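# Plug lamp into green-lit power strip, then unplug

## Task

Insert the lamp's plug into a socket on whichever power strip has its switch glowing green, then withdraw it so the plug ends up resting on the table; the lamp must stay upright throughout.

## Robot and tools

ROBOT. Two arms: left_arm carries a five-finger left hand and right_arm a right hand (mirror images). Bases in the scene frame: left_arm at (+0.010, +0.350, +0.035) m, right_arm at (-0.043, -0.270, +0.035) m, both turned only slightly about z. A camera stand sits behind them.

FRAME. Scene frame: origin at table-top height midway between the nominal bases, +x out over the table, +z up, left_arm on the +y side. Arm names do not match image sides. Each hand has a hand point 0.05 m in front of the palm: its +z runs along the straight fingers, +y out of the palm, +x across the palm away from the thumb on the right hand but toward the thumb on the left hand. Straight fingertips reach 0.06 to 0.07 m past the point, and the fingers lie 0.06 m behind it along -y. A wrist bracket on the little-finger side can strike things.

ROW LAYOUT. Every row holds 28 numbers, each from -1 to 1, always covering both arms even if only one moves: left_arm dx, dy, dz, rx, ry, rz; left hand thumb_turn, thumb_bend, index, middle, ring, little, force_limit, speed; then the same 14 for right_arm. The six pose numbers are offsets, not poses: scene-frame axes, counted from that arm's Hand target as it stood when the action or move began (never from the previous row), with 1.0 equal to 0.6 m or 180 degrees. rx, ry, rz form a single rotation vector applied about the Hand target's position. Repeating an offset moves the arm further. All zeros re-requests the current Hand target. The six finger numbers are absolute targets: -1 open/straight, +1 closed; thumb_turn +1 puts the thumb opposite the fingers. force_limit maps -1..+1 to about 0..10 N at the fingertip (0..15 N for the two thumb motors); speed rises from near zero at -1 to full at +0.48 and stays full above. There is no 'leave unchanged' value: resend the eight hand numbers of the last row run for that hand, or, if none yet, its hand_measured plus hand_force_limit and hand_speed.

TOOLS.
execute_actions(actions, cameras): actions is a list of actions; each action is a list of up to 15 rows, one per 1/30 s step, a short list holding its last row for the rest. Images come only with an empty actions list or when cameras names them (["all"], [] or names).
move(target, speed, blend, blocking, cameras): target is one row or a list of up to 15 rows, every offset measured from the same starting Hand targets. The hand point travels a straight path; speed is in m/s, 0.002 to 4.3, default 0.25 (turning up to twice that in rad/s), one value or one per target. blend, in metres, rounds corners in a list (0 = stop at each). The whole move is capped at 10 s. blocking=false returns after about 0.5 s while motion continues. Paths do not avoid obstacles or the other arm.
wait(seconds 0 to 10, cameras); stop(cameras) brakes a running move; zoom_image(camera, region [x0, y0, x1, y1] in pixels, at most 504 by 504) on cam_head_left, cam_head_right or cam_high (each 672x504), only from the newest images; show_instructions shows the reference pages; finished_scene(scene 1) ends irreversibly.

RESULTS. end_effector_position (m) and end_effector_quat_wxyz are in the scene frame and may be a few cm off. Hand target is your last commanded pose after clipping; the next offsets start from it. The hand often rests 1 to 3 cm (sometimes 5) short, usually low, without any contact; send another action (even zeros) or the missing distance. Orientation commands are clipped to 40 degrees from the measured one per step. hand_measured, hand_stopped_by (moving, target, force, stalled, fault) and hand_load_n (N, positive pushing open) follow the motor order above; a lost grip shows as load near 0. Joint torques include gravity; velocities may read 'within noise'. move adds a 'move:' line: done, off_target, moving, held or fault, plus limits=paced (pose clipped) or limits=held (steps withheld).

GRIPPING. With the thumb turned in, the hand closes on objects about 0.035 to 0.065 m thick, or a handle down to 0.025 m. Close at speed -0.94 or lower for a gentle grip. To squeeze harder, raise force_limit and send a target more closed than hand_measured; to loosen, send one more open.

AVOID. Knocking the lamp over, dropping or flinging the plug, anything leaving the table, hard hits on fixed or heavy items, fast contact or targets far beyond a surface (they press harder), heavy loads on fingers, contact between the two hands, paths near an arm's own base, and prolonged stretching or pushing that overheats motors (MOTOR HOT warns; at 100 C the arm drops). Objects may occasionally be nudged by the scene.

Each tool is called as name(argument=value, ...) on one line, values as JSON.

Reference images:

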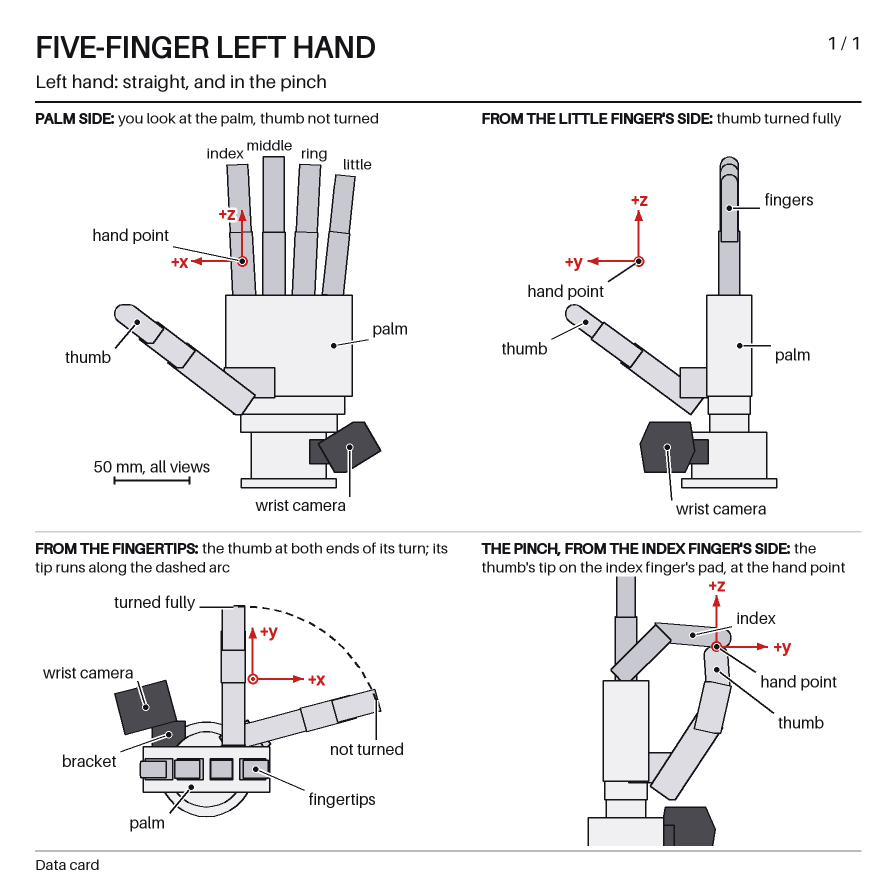

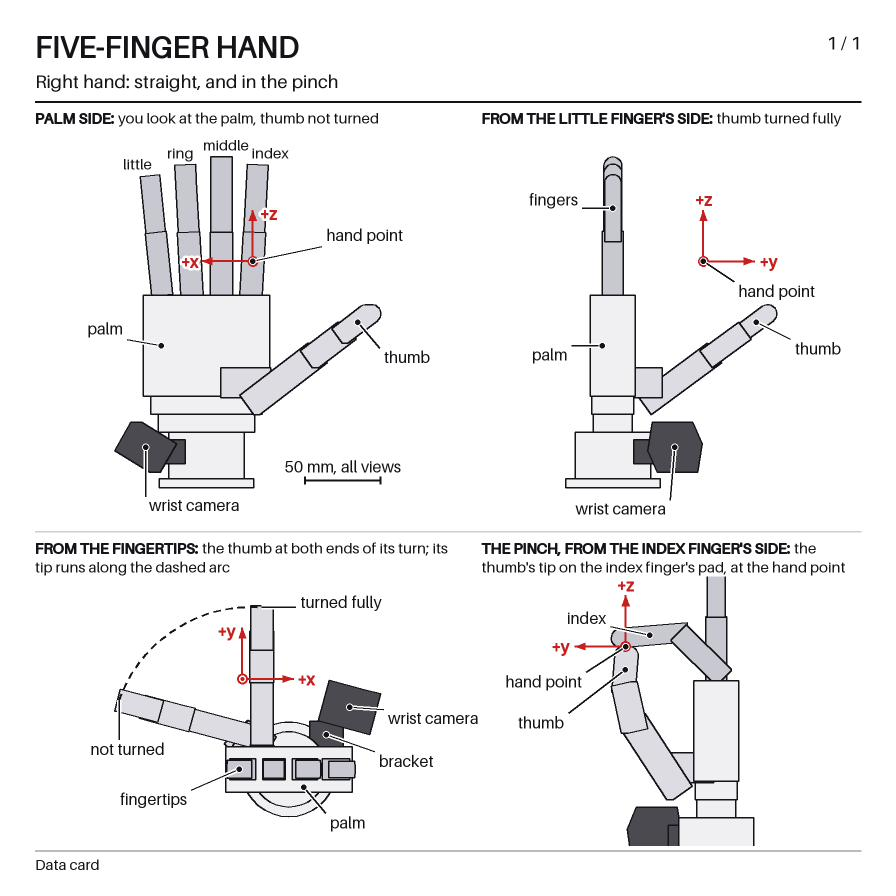

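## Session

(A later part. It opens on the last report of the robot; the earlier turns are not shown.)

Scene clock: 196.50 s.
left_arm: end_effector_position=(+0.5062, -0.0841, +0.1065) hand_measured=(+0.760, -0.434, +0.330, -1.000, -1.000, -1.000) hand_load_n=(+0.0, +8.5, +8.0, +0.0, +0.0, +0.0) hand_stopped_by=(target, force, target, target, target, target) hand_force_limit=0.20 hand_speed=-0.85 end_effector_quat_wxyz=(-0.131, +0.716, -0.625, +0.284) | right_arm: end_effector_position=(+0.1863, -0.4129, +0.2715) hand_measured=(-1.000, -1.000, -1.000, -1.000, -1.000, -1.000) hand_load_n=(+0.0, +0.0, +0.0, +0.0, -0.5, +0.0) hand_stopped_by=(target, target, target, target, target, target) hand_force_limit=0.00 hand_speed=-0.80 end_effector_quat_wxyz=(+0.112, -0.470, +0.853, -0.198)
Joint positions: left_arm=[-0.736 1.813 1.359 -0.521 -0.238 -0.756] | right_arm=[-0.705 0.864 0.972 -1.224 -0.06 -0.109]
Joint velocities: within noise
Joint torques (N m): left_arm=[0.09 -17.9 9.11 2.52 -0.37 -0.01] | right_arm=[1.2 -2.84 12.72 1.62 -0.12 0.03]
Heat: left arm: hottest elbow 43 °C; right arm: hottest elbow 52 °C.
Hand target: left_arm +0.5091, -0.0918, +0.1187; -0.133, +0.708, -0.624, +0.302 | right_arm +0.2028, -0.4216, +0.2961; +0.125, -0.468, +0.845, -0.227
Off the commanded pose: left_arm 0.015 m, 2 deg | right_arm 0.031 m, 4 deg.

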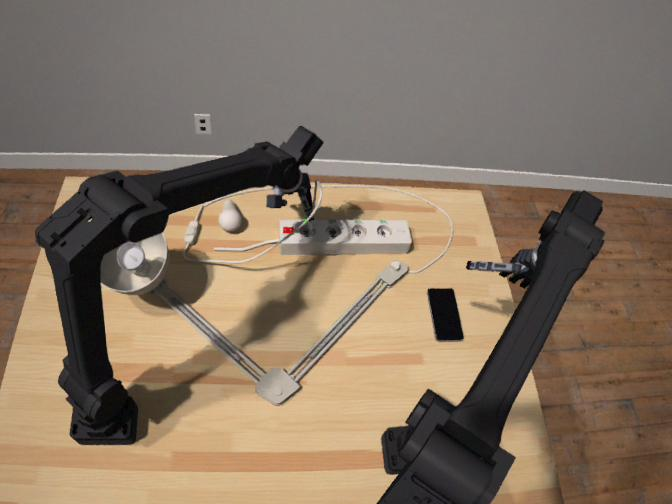

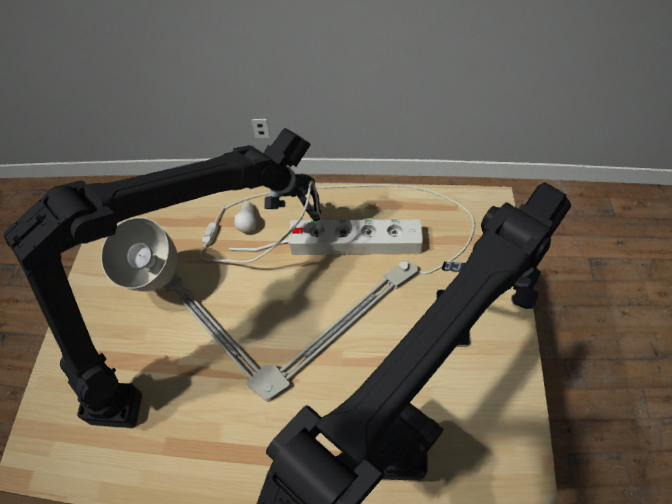

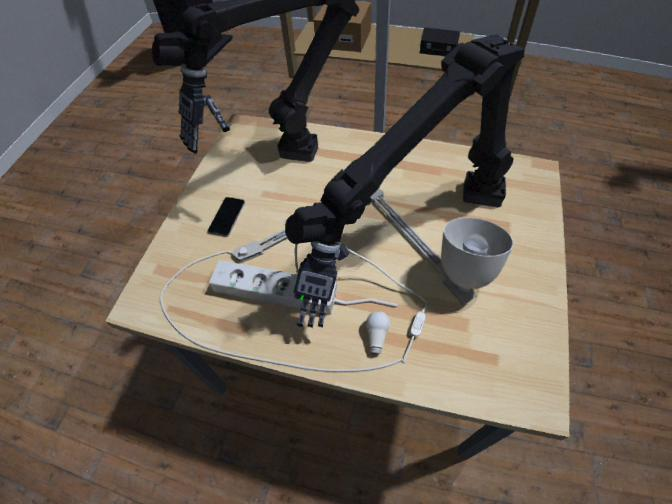

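move(target=[-0.015,0.0133,0.0,0,0,0,0.76,0.9,0.33,-1,-1,-1,0.2,-0.85,0,0,0,0,0,0,-1,-1,-1,-1,-1,-1,0,-0.8], speed=0.05, cameras=["cam_head_left","cam_head_right"])

zoom_image(camera="cam_head_left", region=[295, 205, 325, 245])

zoom_image(camera="cam_head_right", region=[300, 205, 330, 245])

Scene clock: 198.00 s.
left_arm: end_effector_position=(+0.4973, -0.0764, +0.0942) hand_measured=(+0.760, -0.436, +0.330, -1.000, -1.000, -1.000) hand_load_n=(-0.5, +9.5, +6.5, -0.5, +0.0, +0.0) hand_stopped_by=(target, force, target, target, target, target) hand_force_limit=0.20 hand_speed=-0.85 end_effector_quat_wxyz=(-0.131, +0.717, -0.627, +0.276) | right_arm: end_effector_position=(+0.1863, -0.4129, +0.2715) hand_measured=(-1.000, -1.000, -1.000, -1.000, -1.000, -1.000) hand_load_n=(+0.0, +0.0, +0.0, +0.0, -0.5, +0.0) hand_stopped_by=(target, target, target, target, target, target) hand_force_limit=0.00 hand_speed=-0.80 end_effector_quat_wxyz=(+0.112, -0.470, +0.853, -0.198)
Joint positions: left_arm=[-0.736 1.807 1.319 -0.504 -0.239 -0.756] | right_arm=[-0.705 0.864 0.972 -1.224 -0.06 -0.109]
Joint torques (N m): left_arm=[0.03 -19.31 8.83 2.35 -0.32 0] | right_arm=[1.32 -2.9 12.75 1.62 -0.13 0.03]
Heat: left arm: hottest elbow 43 °C; right arm: hottest elbow 52 °C.
Hand target: left_arm +0.5001, -0.0838, +0.1187; -0.133, +0.709, -0.624, +0.302 | right_arm +0.2028, -0.4216, +0.2961; +0.125, -0.468, +0.845, -0.227
Off the commanded pose: left_arm 0.026 m, 3 deg | right_arm 0.031 m, 4 deg.
move: off_target (left_arm, right_arm)
Images, in order (width x height): cam_head_left 672x504, cam_head_right 672x504.

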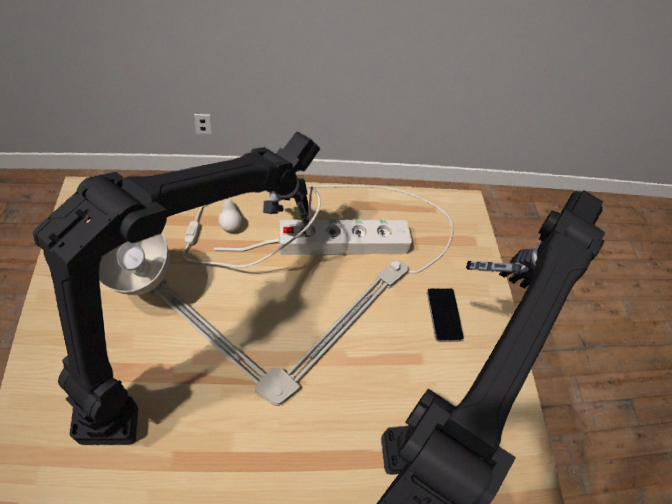

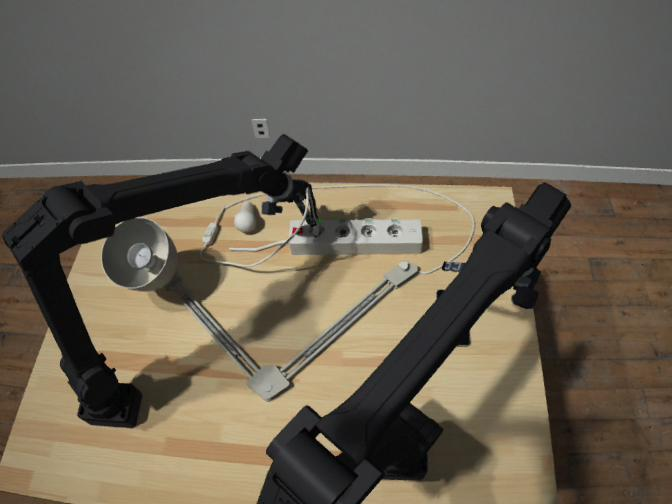

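Scaled by 12.600 from the camera's 672x504 image, which has a finer 960x720 frame.

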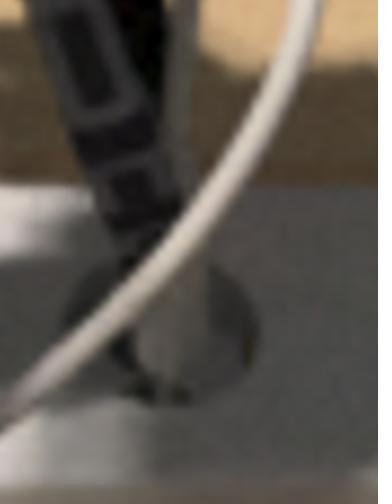

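Scaled by 12.600 from the camera's 672x504 image, which has a finer 960x720 frame.

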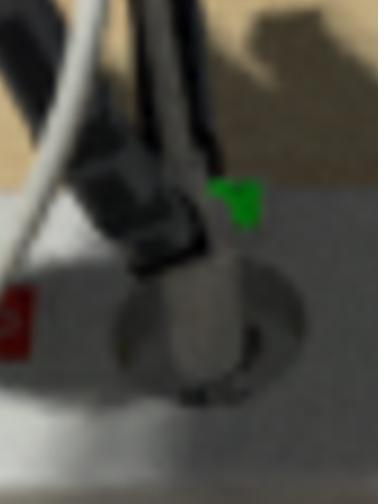

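move(target=[0.004,0.0,-0.075,0,0,0,0.76,0.92,0.33,-1,-1,-1,0.2,-0.85,0,0,0,0,0,0,-1,-1,-1,-1,-1,-1,0,-0.8], speed=0.06, cameras=["cam_head_left","cam_head_right"])

zoom_image(camera="cam_head_left", region=[295, 205, 325, 245])

zoom_image(camera="cam_head_right", region=[300, 205, 330, 245])

Scene clock: 199.53 s.
left_arm: end_effector_position=(+0.5025, -0.0807, +0.0880) hand_measured=(+0.760, -0.436, +0.330, -1.000, -1.000, -1.000) hand_load_n=(+0.0, +8.0, +8.0, +0.0, +0.0, +0.0) hand_stopped_by=(target, force, target, target, target, target) hand_force_limit=0.20 hand_speed=-0.85 end_effector_quat_wxyz=(-0.132, +0.712, -0.618, +0.305) | right_arm: end_effector_position=(+0.1863, -0.4129, +0.2715) hand_measured=(-1.000, -1.000, -1.000, -1.000, -1.000, -1.000) hand_load_n=(+0.0, -0.5, +0.0, +0.0, +0.0, +0.0) hand_stopped_by=(target, target, target, target, target, target) hand_force_limit=0.00 hand_speed=-0.80 end_effector_quat_wxyz=(+0.112, -0.470, +0.853, -0.198)
Joint positions: left_arm=[-0.736 1.808 1.276 -0.399 -0.239 -0.755] | right_arm=[-0.705 0.864 0.972 -1.224 -0.06 -0.109]
Joint torques (N m): left_arm=[0.38 -14.39 8.49 2.51 -0.26 0.02] | right_arm=[1.2 -2.9 12.7 1.59 -0.13 0.04]
Heat: left arm: hottest elbow 43 °C; right arm: hottest elbow 52 °C.
Hand target: left_arm +0.5027, -0.0838, +0.0738; -0.133, +0.708, -0.624, +0.302 | right_arm +0.2028, -0.4216, +0.2961; +0.125, -0.468, +0.845, -0.227
Off the commanded pose: left_arm 0.015 m, 1 deg | right_arm 0.031 m, 4 deg.
move: off_target (left_arm, right_arm)
Images, in order (width x height): cam_head_left 672x504, cam_head_right 672x504.

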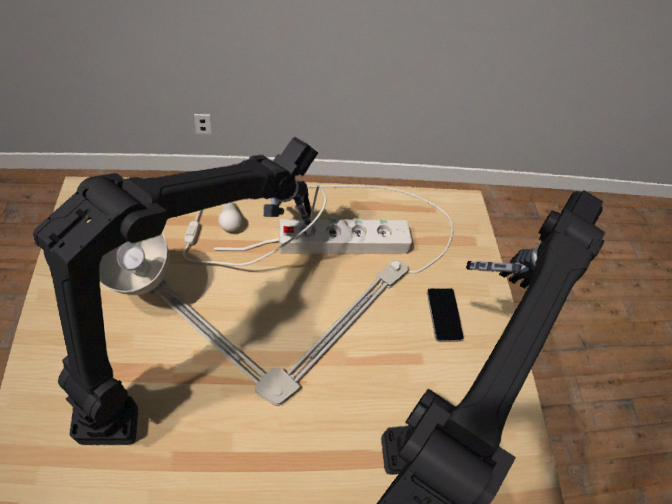

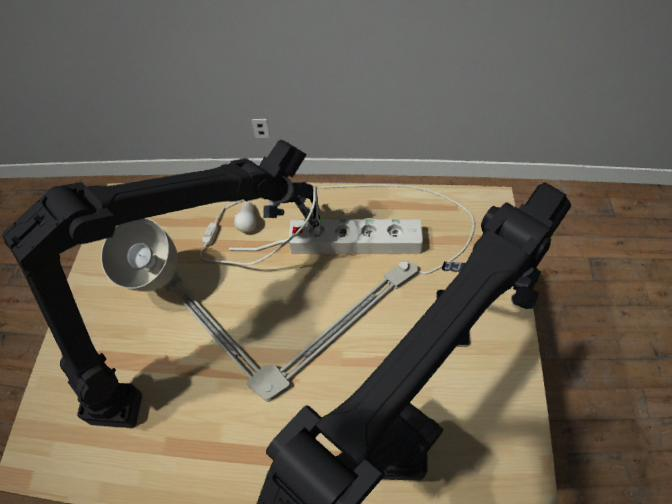

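Scaled by 12.600 from the camera's 672x504 image, which has a finer 960x720 frame.

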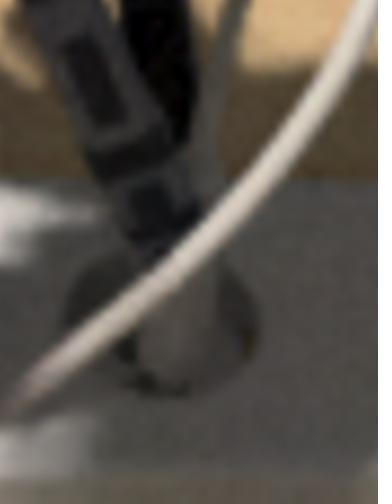

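Scaled by 12.600 from the camera's 672x504 image, which has a finer 960x720 frame.

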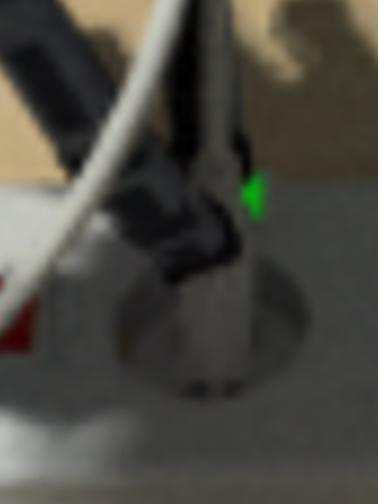

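move(target=[0.0,0.0,-0.025,0,0,0,0.76,0.94,0.33,-1,-1,-1,0.2,-0.85,0,0,0,0,0,0,-1,-1,-1,-1,-1,-1,0,-0.8], speed=0.05, cameras=["cam_head_left","cam_head_right"])

zoom_image(camera="cam_head_left", region=[295, 205, 325, 245])

zoom_image(camera="cam_head_right", region=[300, 205, 330, 245])

Scene clock: 200.73 s.
left_arm: end_effector_position=(+0.5058, -0.0845, +0.0861) hand_measured=(+0.760, -0.432, +0.330, -1.000, -1.000, -1.000) hand_load_n=(+0.0, +9.5, +7.5, +0.0, +0.0, +0.0) hand_stopped_by=(target, force, target, target, target, target) hand_force_limit=0.20 hand_speed=-0.85 end_effector_quat_wxyz=(-0.131, +0.710, -0.615, +0.317) | right_arm: end_effector_position=(+0.1863, -0.4129, +0.2715) hand_measured=(-1.000, -1.000, -1.000, -1.000, -1.000, -1.000) hand_load_n=(+0.0, +0.0, +0.0, +0.0, +0.0, +0.0) hand_stopped_by=(target, target, target, target, target, target) hand_force_limit=0.00 hand_speed=-0.80 end_effector_quat_wxyz=(+0.112, -0.470, +0.853, -0.198)
Joint positions: left_arm=[-0.736 1.813 1.267 -0.358 -0.236 -0.755] | right_arm=[-0.705 0.864 0.972 -1.224 -0.06 -0.109]
Joint torques (N m): left_arm=[0.44 -13.27 7.86 2.37 -0.34 0.02] | right_arm=[1.2 -2.96 12.74 1.62 -0.14 0.04]
Heat: left arm: hottest elbow 43 °C; right arm: hottest elbow 52 °C.
Hand target: left_arm +0.5025, -0.0838, +0.0586; -0.133, +0.708, -0.624, +0.302 | right_arm +0.2028, -0.4216, +0.2961; +0.125, -0.468, +0.845, -0.227
Off the commanded pose: left_arm 0.027 m, 2 deg | right_arm 0.031 m, 4 deg.
move: off_target (left_arm, right_arm)
Images, in order (width x height): cam_head_left 672x504, cam_head_right 672x504.

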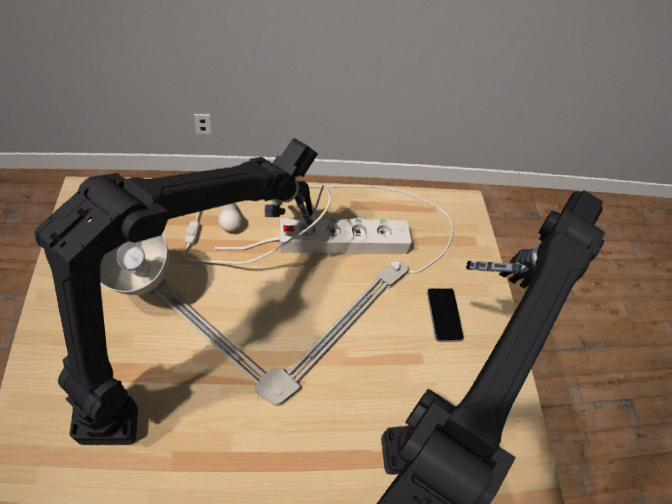

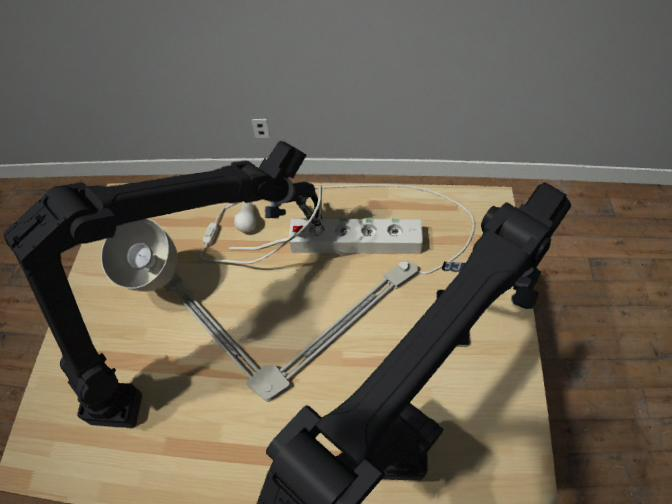

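Scaled by 12.600 from the camera's 672x504 image, which has a finer 960x720 frame.

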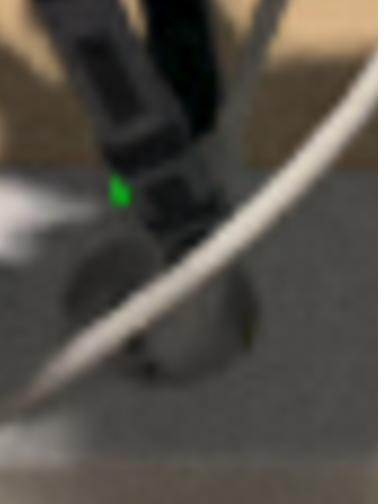

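Scaled by 12.600 from the camera's 672x504 image, which has a finer 960x720 frame.

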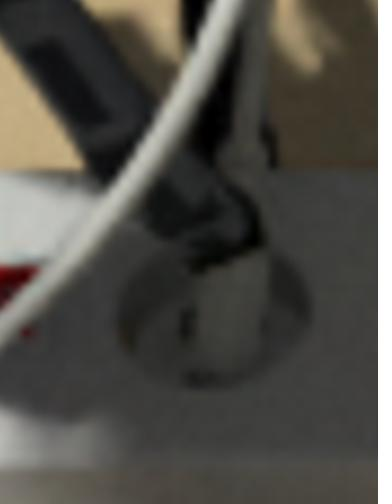

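move(target=[-0.002,0.023,0.0,0,0,0,0.76,0.96,0.33,-1,-1,-1,0.2,-0.85,0,0,0,0,0,0,-1,-1,-1,-1,-1,-1,0,-0.8], speed=0.04, cameras=["cam_head_left","cam_head_right"])

zoom_image(camera="cam_head_left", region=[295, 205, 325, 245])

zoom_image(camera="cam_head_right", region=[300, 205, 330, 245])

Scene clock: 202.00 s.
left_arm: end_effector_position=(+0.5039, -0.0856, +0.0827) hand_measured=(+0.760, -0.432, +0.330, -1.000, -1.000, -1.000) hand_load_n=(+0.0, +9.5, +6.0, +0.0, +0.0, +0.0) hand_stopped_by=(target, force, target, target, target, target) hand_force_limit=0.20 hand_speed=-0.85 end_effector_quat_wxyz=(-0.126, +0.708, -0.615, +0.323) | right_arm: end_effector_position=(+0.1863, -0.4129, +0.2715) hand_measured=(-1.000, -1.000, -1.000, -1.000, -1.000, -1.000) hand_load_n=(+0.0, +0.0, +0.0, +0.0, -0.5, +0.0) hand_stopped_by=(target, target, target, target, target, target) hand_force_limit=0.00 hand_speed=-0.80 end_effector_quat_wxyz=(+0.112, -0.470, +0.853, -0.198)
Joint positions: left_arm=[-0.736 1.813 1.251 -0.331 -0.225 -0.755] | right_arm=[-0.705 0.864 0.972 -1.224 -0.06 -0.109]
Joint torques (N m): left_arm=[1.9 -14.86 6.56 1.88 -0.35 0.14] | right_arm=[1.26 -2.96 12.77 1.63 -0.14 0.03]
Heat: left arm: hottest elbow 42 °C; right arm: hottest elbow 52 °C.
Hand target: left_arm +0.5014, -0.0698, +0.0586; -0.133, +0.709, -0.624, +0.301 | right_arm +0.2028, -0.4216, +0.2961; +0.125, -0.468, +0.845, -0.227
Off the commanded pose: left_arm 0.029 m, 3 deg | right_arm 0.031 m, 4 deg.
move: off_target (left_arm, right_arm)
Images, in order (width x height): cam_head_left 672x504, cam_head_right 672x504.

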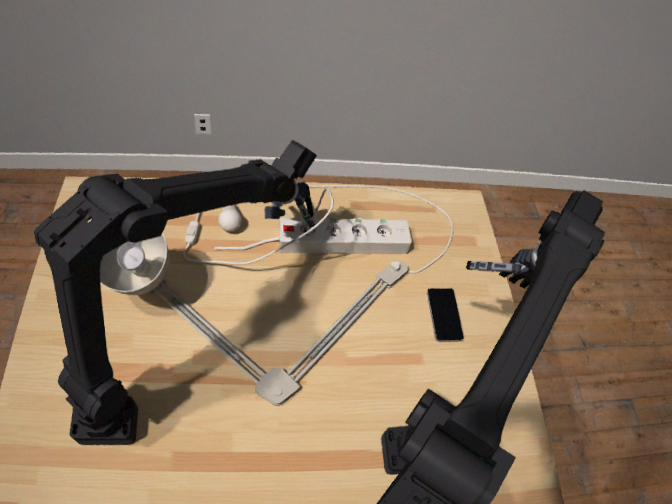

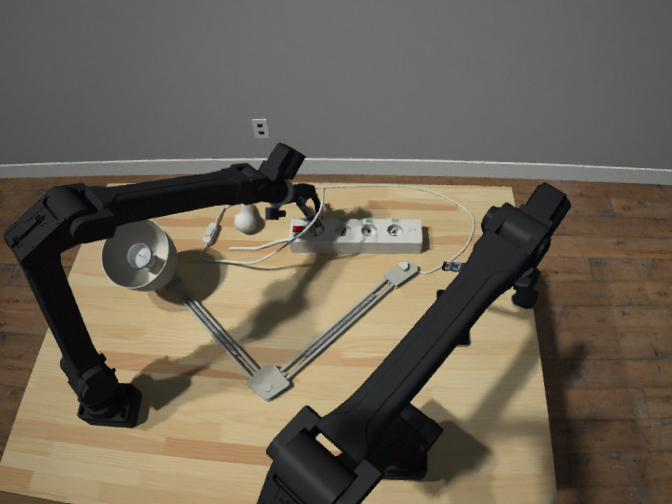

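Scaled by 12.600 from the camera's 672x504 image, which has a finer 960x720 frame.

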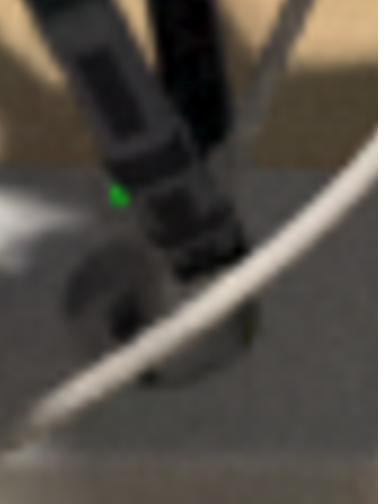

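Scaled by 12.600 from the camera's 672x504 image, which has a finer 960x720 frame.

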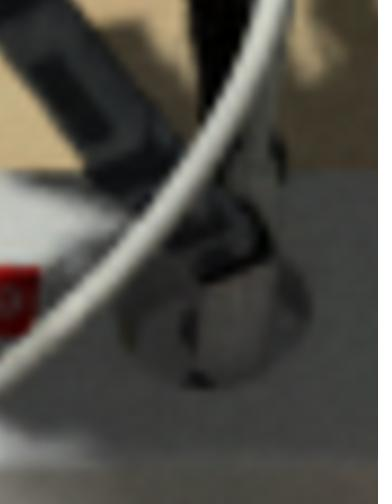

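move(target=[0.004,0.012,0.0,0,0,0,0.76,0.96,0.33,-1,-1,-1,0.2,-0.85,0,0,0,0,0,0,-1,-1,-1,-1,-1,-1,0,-0.8], speed=0.03, cameras=["cam_head_left","cam_head_right"])

zoom_image(camera="cam_head_left", region=[295, 205, 325, 245])

zoom_image(camera="cam_head_right", region=[300, 205, 330, 245])

Scene clock: 203.10 s.
left_arm: end_effector_position=(+0.5064, -0.0806, +0.0821) hand_measured=(+0.760, -0.432, +0.330, -1.000, -1.000, -1.000) hand_load_n=(+1.0, +9.5, +7.5, +0.0, +0.0, +0.0) hand_stopped_by=(target, force, target, target, target, target) hand_force_limit=0.20 hand_speed=-0.85 end_effector_quat_wxyz=(-0.123, +0.711, -0.613, +0.324) | right_arm: end_effector_position=(+0.1863, -0.4129, +0.2715) hand_measured=(-1.000, -1.000, -1.000, -1.000, -1.000, -1.000) hand_load_n=(+0.0, +0.0, +0.0, +0.0, +0.0, +0.0) hand_stopped_by=(target, target, target, target, target, target) hand_force_limit=0.00 hand_speed=-0.80 end_effector_quat_wxyz=(+0.112, -0.470, +0.853, -0.198)
Joint positions: left_arm=[-0.724 1.811 1.243 -0.324 -0.214 -0.754] | right_arm=[-0.705 0.864 0.972 -1.224 -0.06 -0.109]
Joint torques (N m): left_arm=[2.02 -15.03 6.39 1.77 -0.43 0.21] | right_arm=[1.2 -2.9 12.77 1.61 -0.13 0.03]
Heat: left arm: hottest elbow 42 °C; right arm: hottest elbow 52 °C.
Hand target: left_arm +0.5037, -0.0628, +0.0587; -0.133, +0.708, -0.624, +0.302 | right_arm +0.2028, -0.4216, +0.2961; +0.125, -0.468, +0.845, -0.227
Off the commanded pose: left_arm 0.030 m, 3 deg | right_arm 0.031 m, 4 deg.
move: off_target (left_arm, right_arm)
Images, in order (width x height): cam_head_left 672x504, cam_head_right 672x504.

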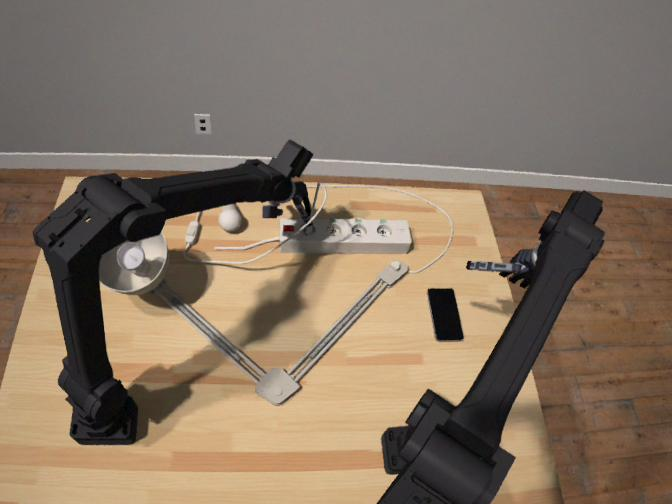

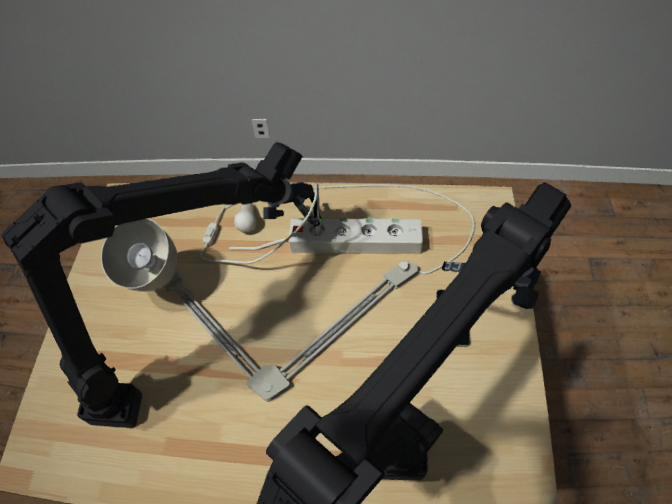

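Scaled by 12.600 from the camera's 672x504 image, which has a finer 960x720 frame.

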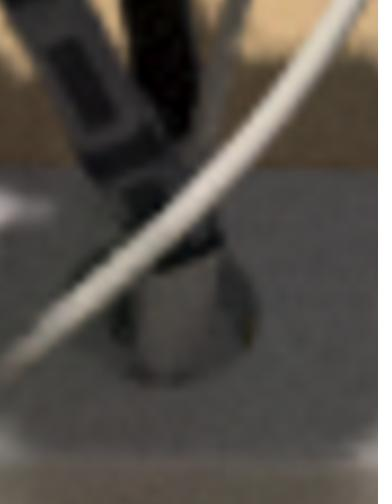

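Scaled by 12.600 from the camera's 672x504 image, which has a finer 960x720 frame.

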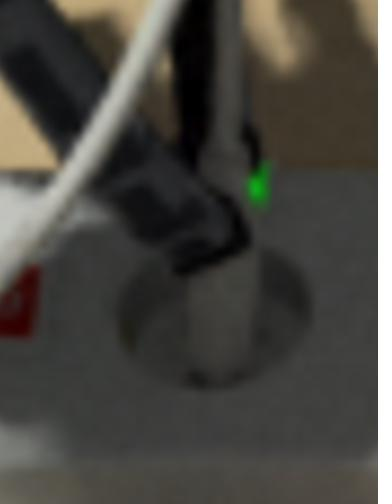

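move(target=[-0.005,0.004,-0.04,0,0,0,0.76,0.96,0.33,-1,-1,-1,0.2,-0.85,0,0,0,0,0,0,-1,-1,-1,-1,-1,-1,0,-0.8], speed=0.05, cameras=["cam_head_left","cam_head_right"])

zoom_image(camera="cam_head_left", region=[295, 205, 325, 245])

zoom_image(camera="cam_head_right", region=[300, 205, 330, 245])

Scene clock: 204.33 s.
left_arm: end_effector_position=(+0.5068, -0.0822, +0.0804) hand_measured=(+0.760, -0.432, +0.330, -1.000, -1.000, -1.000) hand_load_n=(+1.0, +10.0, +9.0, +0.0, +0.0, +0.0) hand_stopped_by=(target, force, target, target, target, target) hand_force_limit=0.20 hand_speed=-0.85 end_effector_quat_wxyz=(-0.121, +0.707, -0.608, +0.341) | right_arm: end_effector_position=(+0.1863, -0.4129, +0.2715) hand_measured=(-1.000, -1.000, -1.000, -1.000, -1.000, -1.000) hand_load_n=(+0.0, +0.0, +0.0, +0.0, +0.0, +0.0) hand_stopped_by=(target, target, target, target, target, target) hand_force_limit=0.00 hand_speed=-0.80 end_effector_quat_wxyz=(+0.112, -0.470, +0.853, -0.198)
Joint positions: left_arm=[-0.724 1.807 1.214 -0.263 -0.209 -0.753] | right_arm=[-0.705 0.864 0.972 -1.224 -0.06 -0.109]
Joint torques (N m): left_arm=[2.02 -12.51 5.71 1.84 -0.58 0.21] | right_arm=[1.26 -2.84 12.7 1.62 -0.13 0.03]
Heat: left arm: hottest elbow 42 °C; right arm: hottest elbow 52 °C.
Hand target: left_arm +0.5007, -0.0604, +0.0347; -0.133, +0.708, -0.624, +0.302 | right_arm +0.2028, -0.4216, +0.2961; +0.125, -0.468, +0.845, -0.227
Off the commanded pose: left_arm 0.051 m, 5 deg | right_arm 0.031 m, 4 deg.
move: off_target (left_arm, right_arm)
Images, in order (width x height): cam_head_left 672x504, cam_head_right 672x504.

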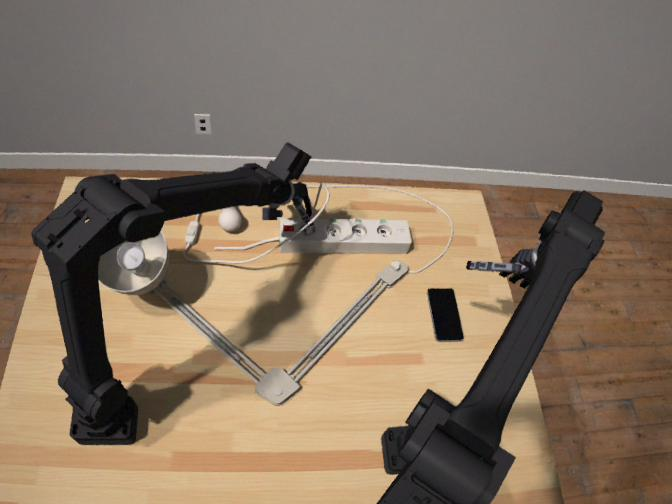

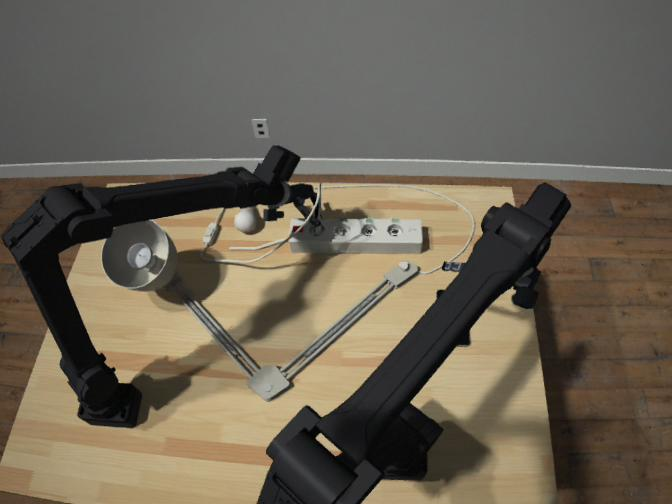

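Scaled by 12.600 from the camera's 672x504 image, which has a finer 960x720 frame.

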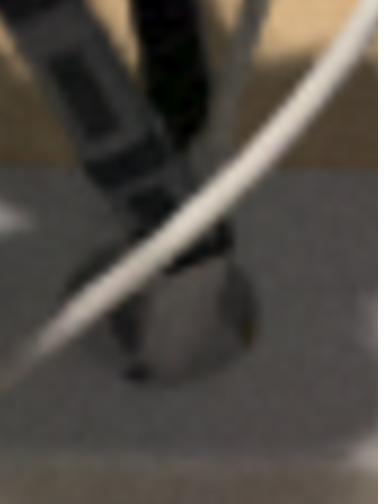

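Scaled by 12.600 from the camera's 672x504 image, which has a finer 960x720 frame.

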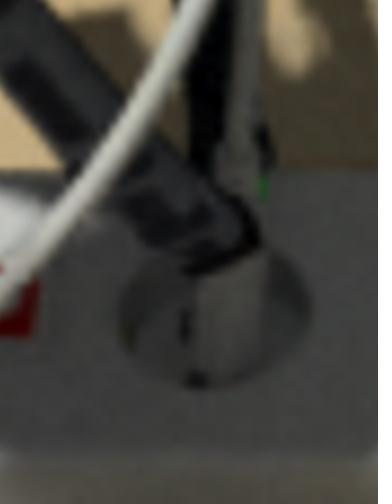

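move(target=[0.012,-0.0268,0.1053,0,0,0,0.76,0.96,0.33,-1,-1,-1,0.2,-0.85,0,0,0,0,0,0,-1,-1,-1,-1,-1,-1,0,-0.8], speed=0.06, cameras=["cam_head_left","cam_head_right"])

zoom_image(camera="cam_head_left", region=[295, 205, 325, 245])

zoom_image(camera="cam_head_right", region=[300, 205, 330, 245])

Scene clock: 207.27 s.
left_arm: end_effector_position=(+0.4953, -0.0679, +0.0775) hand_measured=(+0.760, -0.432, +0.330, -1.000, -1.000, -1.000) hand_load_n=(-0.5, +11.0, +3.0, +0.0, +0.0, +0.0) hand_stopped_by=(target, force, target, target, target, target) hand_force_limit=0.20 hand_speed=-0.85 end_effector_quat_wxyz=(-0.128, +0.717, -0.622, +0.288) | right_arm: end_effector_position=(+0.1863, -0.4129, +0.2715) hand_measured=(-1.000, -1.000, -1.000, -1.000, -1.000, -1.000) hand_load_n=(+0.0, +0.0, +0.5, +0.0, +0.0, +0.0) hand_stopped_by=(target, target, target, target, target, target) hand_force_limit=0.00 hand_speed=-0.80 end_effector_quat_wxyz=(+0.112, -0.470, +0.853, -0.198)
Joint positions: left_arm=[-0.724 1.804 1.254 -0.416 -0.226 -0.751] | right_arm=[-0.705 0.864 0.972 -1.224 -0.06 -0.109]
Joint torques (N m): left_arm=[0.73 -16.73 12.21 1.11 -0.37 0.09] | right_arm=[1.26 -2.9 12.7 1.61 -0.13 0.03]
Heat: left arm: hottest elbow 42 °C; right arm: hottest elbow 52 °C.
Hand target: left_arm +0.5080, -0.0764, +0.0979; -0.133, +0.708, -0.624, +0.302 | right_arm +0.2028, -0.4216, +0.2961; +0.125, -0.468, +0.845, -0.227
Off the commanded pose: left_arm 0.025 m, 2 deg | right_arm 0.031 m, 4 deg.
move: off_target (left_arm, right_arm)
Images, in order (width x height): cam_head_left 672x504, cam_head_right 672x504.

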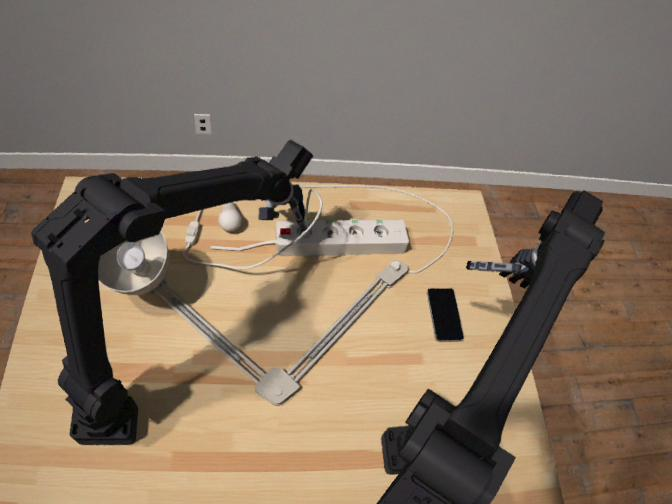

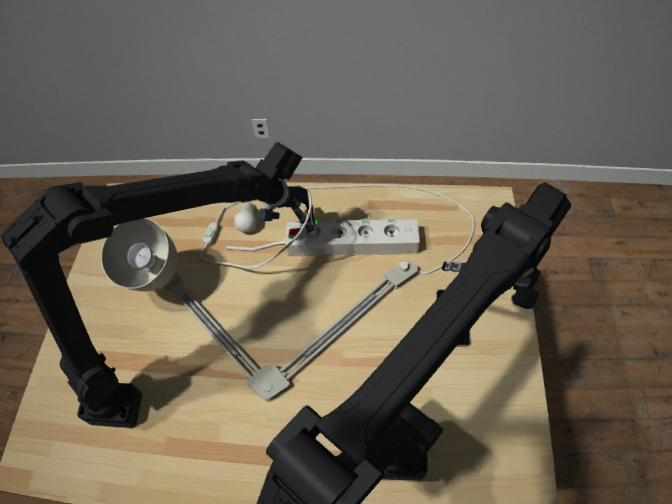

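Scaled by 12.600 from the camera's 672x504 image, which has a finer 960x720 frame.

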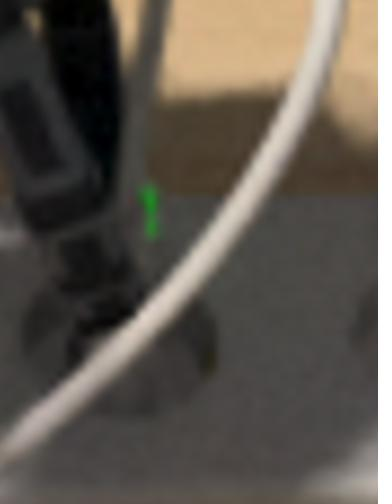

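Scaled by 12.600 from the camera's 672x504 image, which has a finer 960x720 frame.

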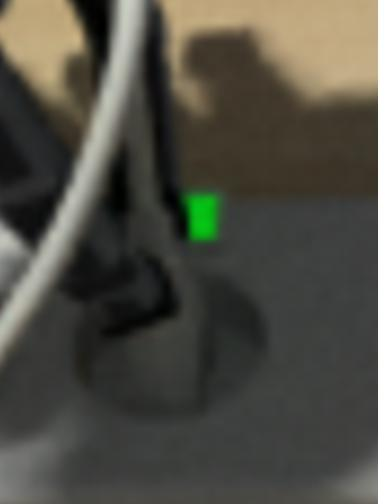

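move(target=[0.0,0.0,-0.075,0,0,0,0.76,0.96,0.33,-1,-1,-1,0.2,-0.85,0,0,0,0,0,0,-1,-1,-1,-1,-1,-1,0,-0.8], speed=0.06, cameras=["cam_head_left","cam_head_right","cam_high"])

zoom_image(camera="cam_head_left", region=[290, 205, 320, 245])

zoom_image(camera="cam_head_right", region=[295, 205, 325, 245])

Scene clock: 208.77 s.
left_arm: end_effector_position=(+0.5082, -0.0776, +0.0775) hand_measured=(+0.760, -0.432, +0.330, -1.000, -1.000, -1.000) hand_load_n=(-1.0, +9.5, +6.0, +0.0, +0.0, +0.0) hand_stopped_by=(target, force, target, target, target, target) hand_force_limit=0.20 hand_speed=-0.85 end_effector_quat_wxyz=(-0.131, +0.710, -0.616, +0.315) | right_arm: end_effector_position=(+0.1863, -0.4129, +0.2715) hand_measured=(-1.000, -1.000, -1.000, -1.000, -1.000, -1.000) hand_load_n=(+0.0, +0.0, +0.0, +0.0, +0.0, +0.0) hand_stopped_by=(target, target, target, target, target, target) hand_force_limit=0.00 hand_speed=-0.80 end_effector_quat_wxyz=(+0.112, -0.470, +0.853, -0.198)
Joint positions: left_arm=[-0.724 1.821 1.254 -0.34 -0.228 -0.743] | right_arm=[-0.705 0.864 0.972 -1.224 -0.06 -0.109]
Joint torques (N m): left_arm=[0.73 -13.33 8.23 2.39 -0.29 0.02] | right_arm=[1.26 -2.84 12.75 1.59 -0.14 0.03]
Heat: left arm: hottest elbow 42 °C; right arm: hottest elbow 52 °C.
Hand target: left_arm +0.5079, -0.0763, +0.0529; -0.133, +0.709, -0.624, +0.302 | right_arm +0.2028, -0.4216, +0.2961; +0.125, -0.468, +0.845, -0.227
Off the commanded pose: left_arm 0.025 m, 2 deg | right_arm 0.031 m, 4 deg.
move: off_target (left_arm, right_arm)

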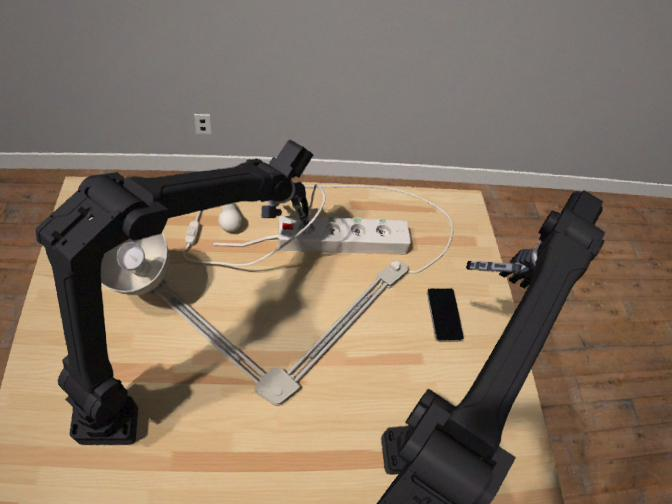

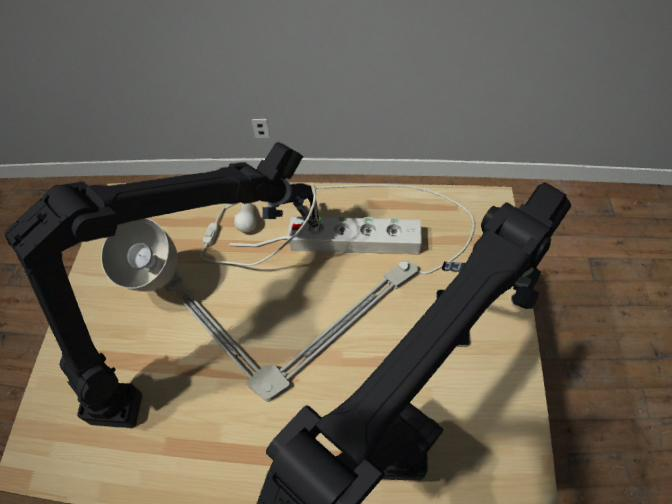

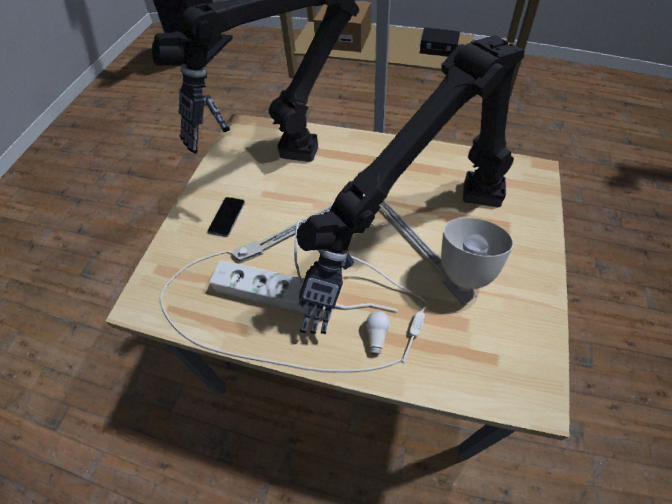

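Scaled by 12.600 from the camera's 672x504 image, which has a finer 960x720 frame.

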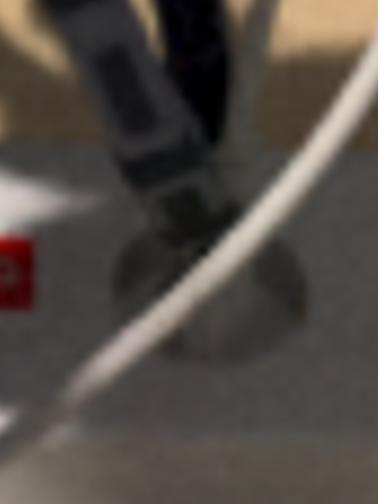

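Scaled by 12.600 from the camera's 672x504 image, which has a finer 960x720 frame.

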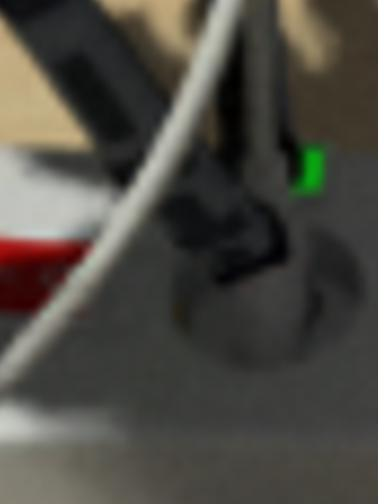

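move(target=[-0.005,0.005,-0.05,0,0,0,0.76,0.96,0.33,-1,-1,-1,0.2,-0.85,0,0,0,0,0,0,-1,-1,-1,-1,-1,-1,0,-0.8], speed=0.06, cameras=["cam_head_left","cam_head_right"])

zoom_image(camera="cam_head_left", region=[290, 205, 320, 245])

zoom_image(camera="cam_head_right", region=[295, 205, 325, 245])

Scene clock: 210.10 s.
left_arm: end_effector_position=(+0.5149, -0.0831, +0.0767) hand_measured=(+0.760, -0.432, +0.330, -1.000, -1.000, -1.000) hand_load_n=(-1.5, +9.0, +7.0, +0.0, +0.0, +0.0) hand_stopped_by=(target, force, target, target, target, target) hand_force_limit=0.20 hand_speed=-0.85 end_effector_quat_wxyz=(-0.132, +0.705, -0.608, +0.341) | right_arm: end_effector_position=(+0.1863, -0.4129, +0.2715) hand_measured=(-1.000, -1.000, -1.000, -1.000, -1.000, -1.000) hand_load_n=(+0.0, +0.0, +0.0, +0.0, -0.5, +0.0) hand_stopped_by=(target, target, target, target, target, target) hand_force_limit=0.00 hand_speed=-0.80 end_effector_quat_wxyz=(+0.112, -0.470, +0.853, -0.198)
Joint positions: left_arm=[-0.724 1.826 1.23 -0.255 -0.228 -0.743] | right_arm=[-0.705 0.864 0.972 -1.224 -0.06 -0.109]
Joint torques (N m): left_arm=[0.79 -11.11 6.52 1.99 -0.25 0.03] | right_arm=[1.2 -2.84 12.72 1.61 -0.14 0.02]
Heat: left arm: hottest elbow 42 °C; right arm: hottest elbow 52 °C.
Hand target: left_arm +0.5050, -0.0734, +0.0229; -0.133, +0.708, -0.624, +0.302 | right_arm +0.2028, -0.4216, +0.2961; +0.125, -0.468, +0.845, -0.227
Off the commanded pose: left_arm 0.056 m, 5 deg | right_arm 0.031 m, 4 deg.
move: off_target (left_arm, right_arm)
Images, in order (width x height): cam_head_left 672x504, cam_head_right 672x504.

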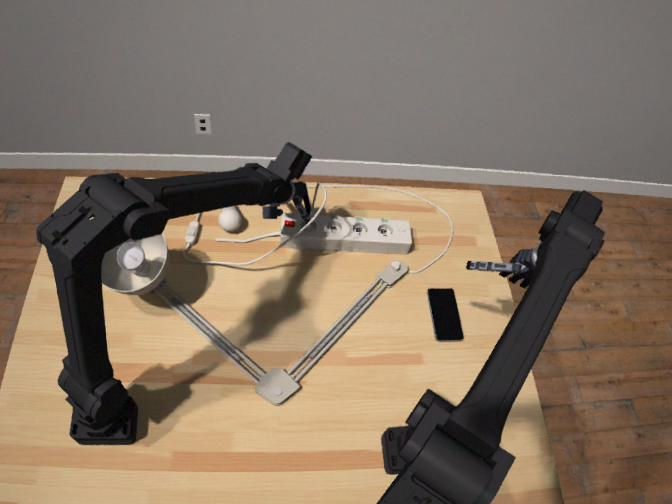

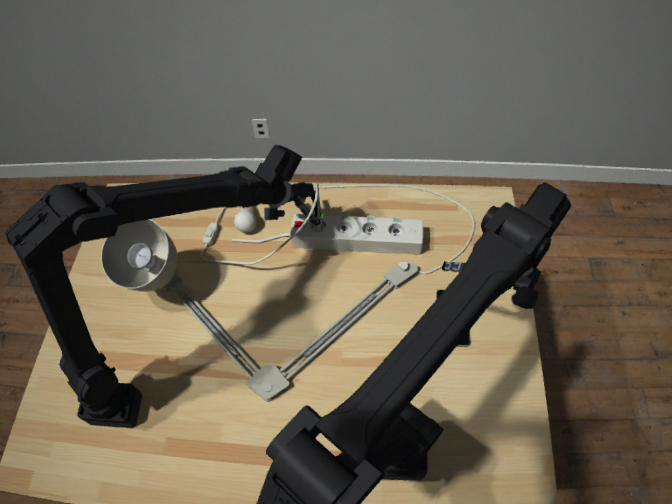

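Scaled by 12.600 from the camera's 672x504 image, which has a finer 960x720 frame.

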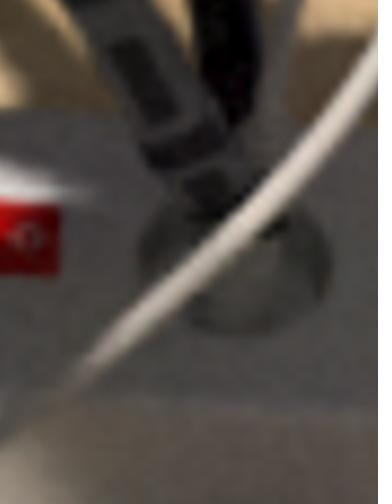

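Scaled by 12.600 from the camera's 672x504 image, which has a finer 960x720 frame.

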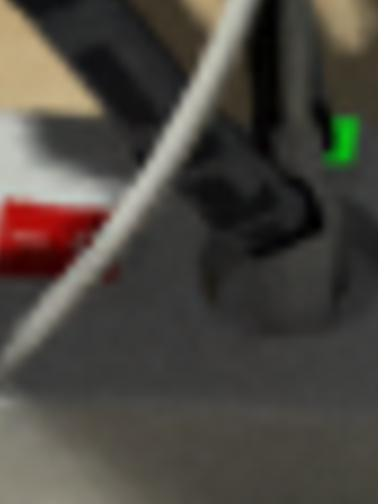

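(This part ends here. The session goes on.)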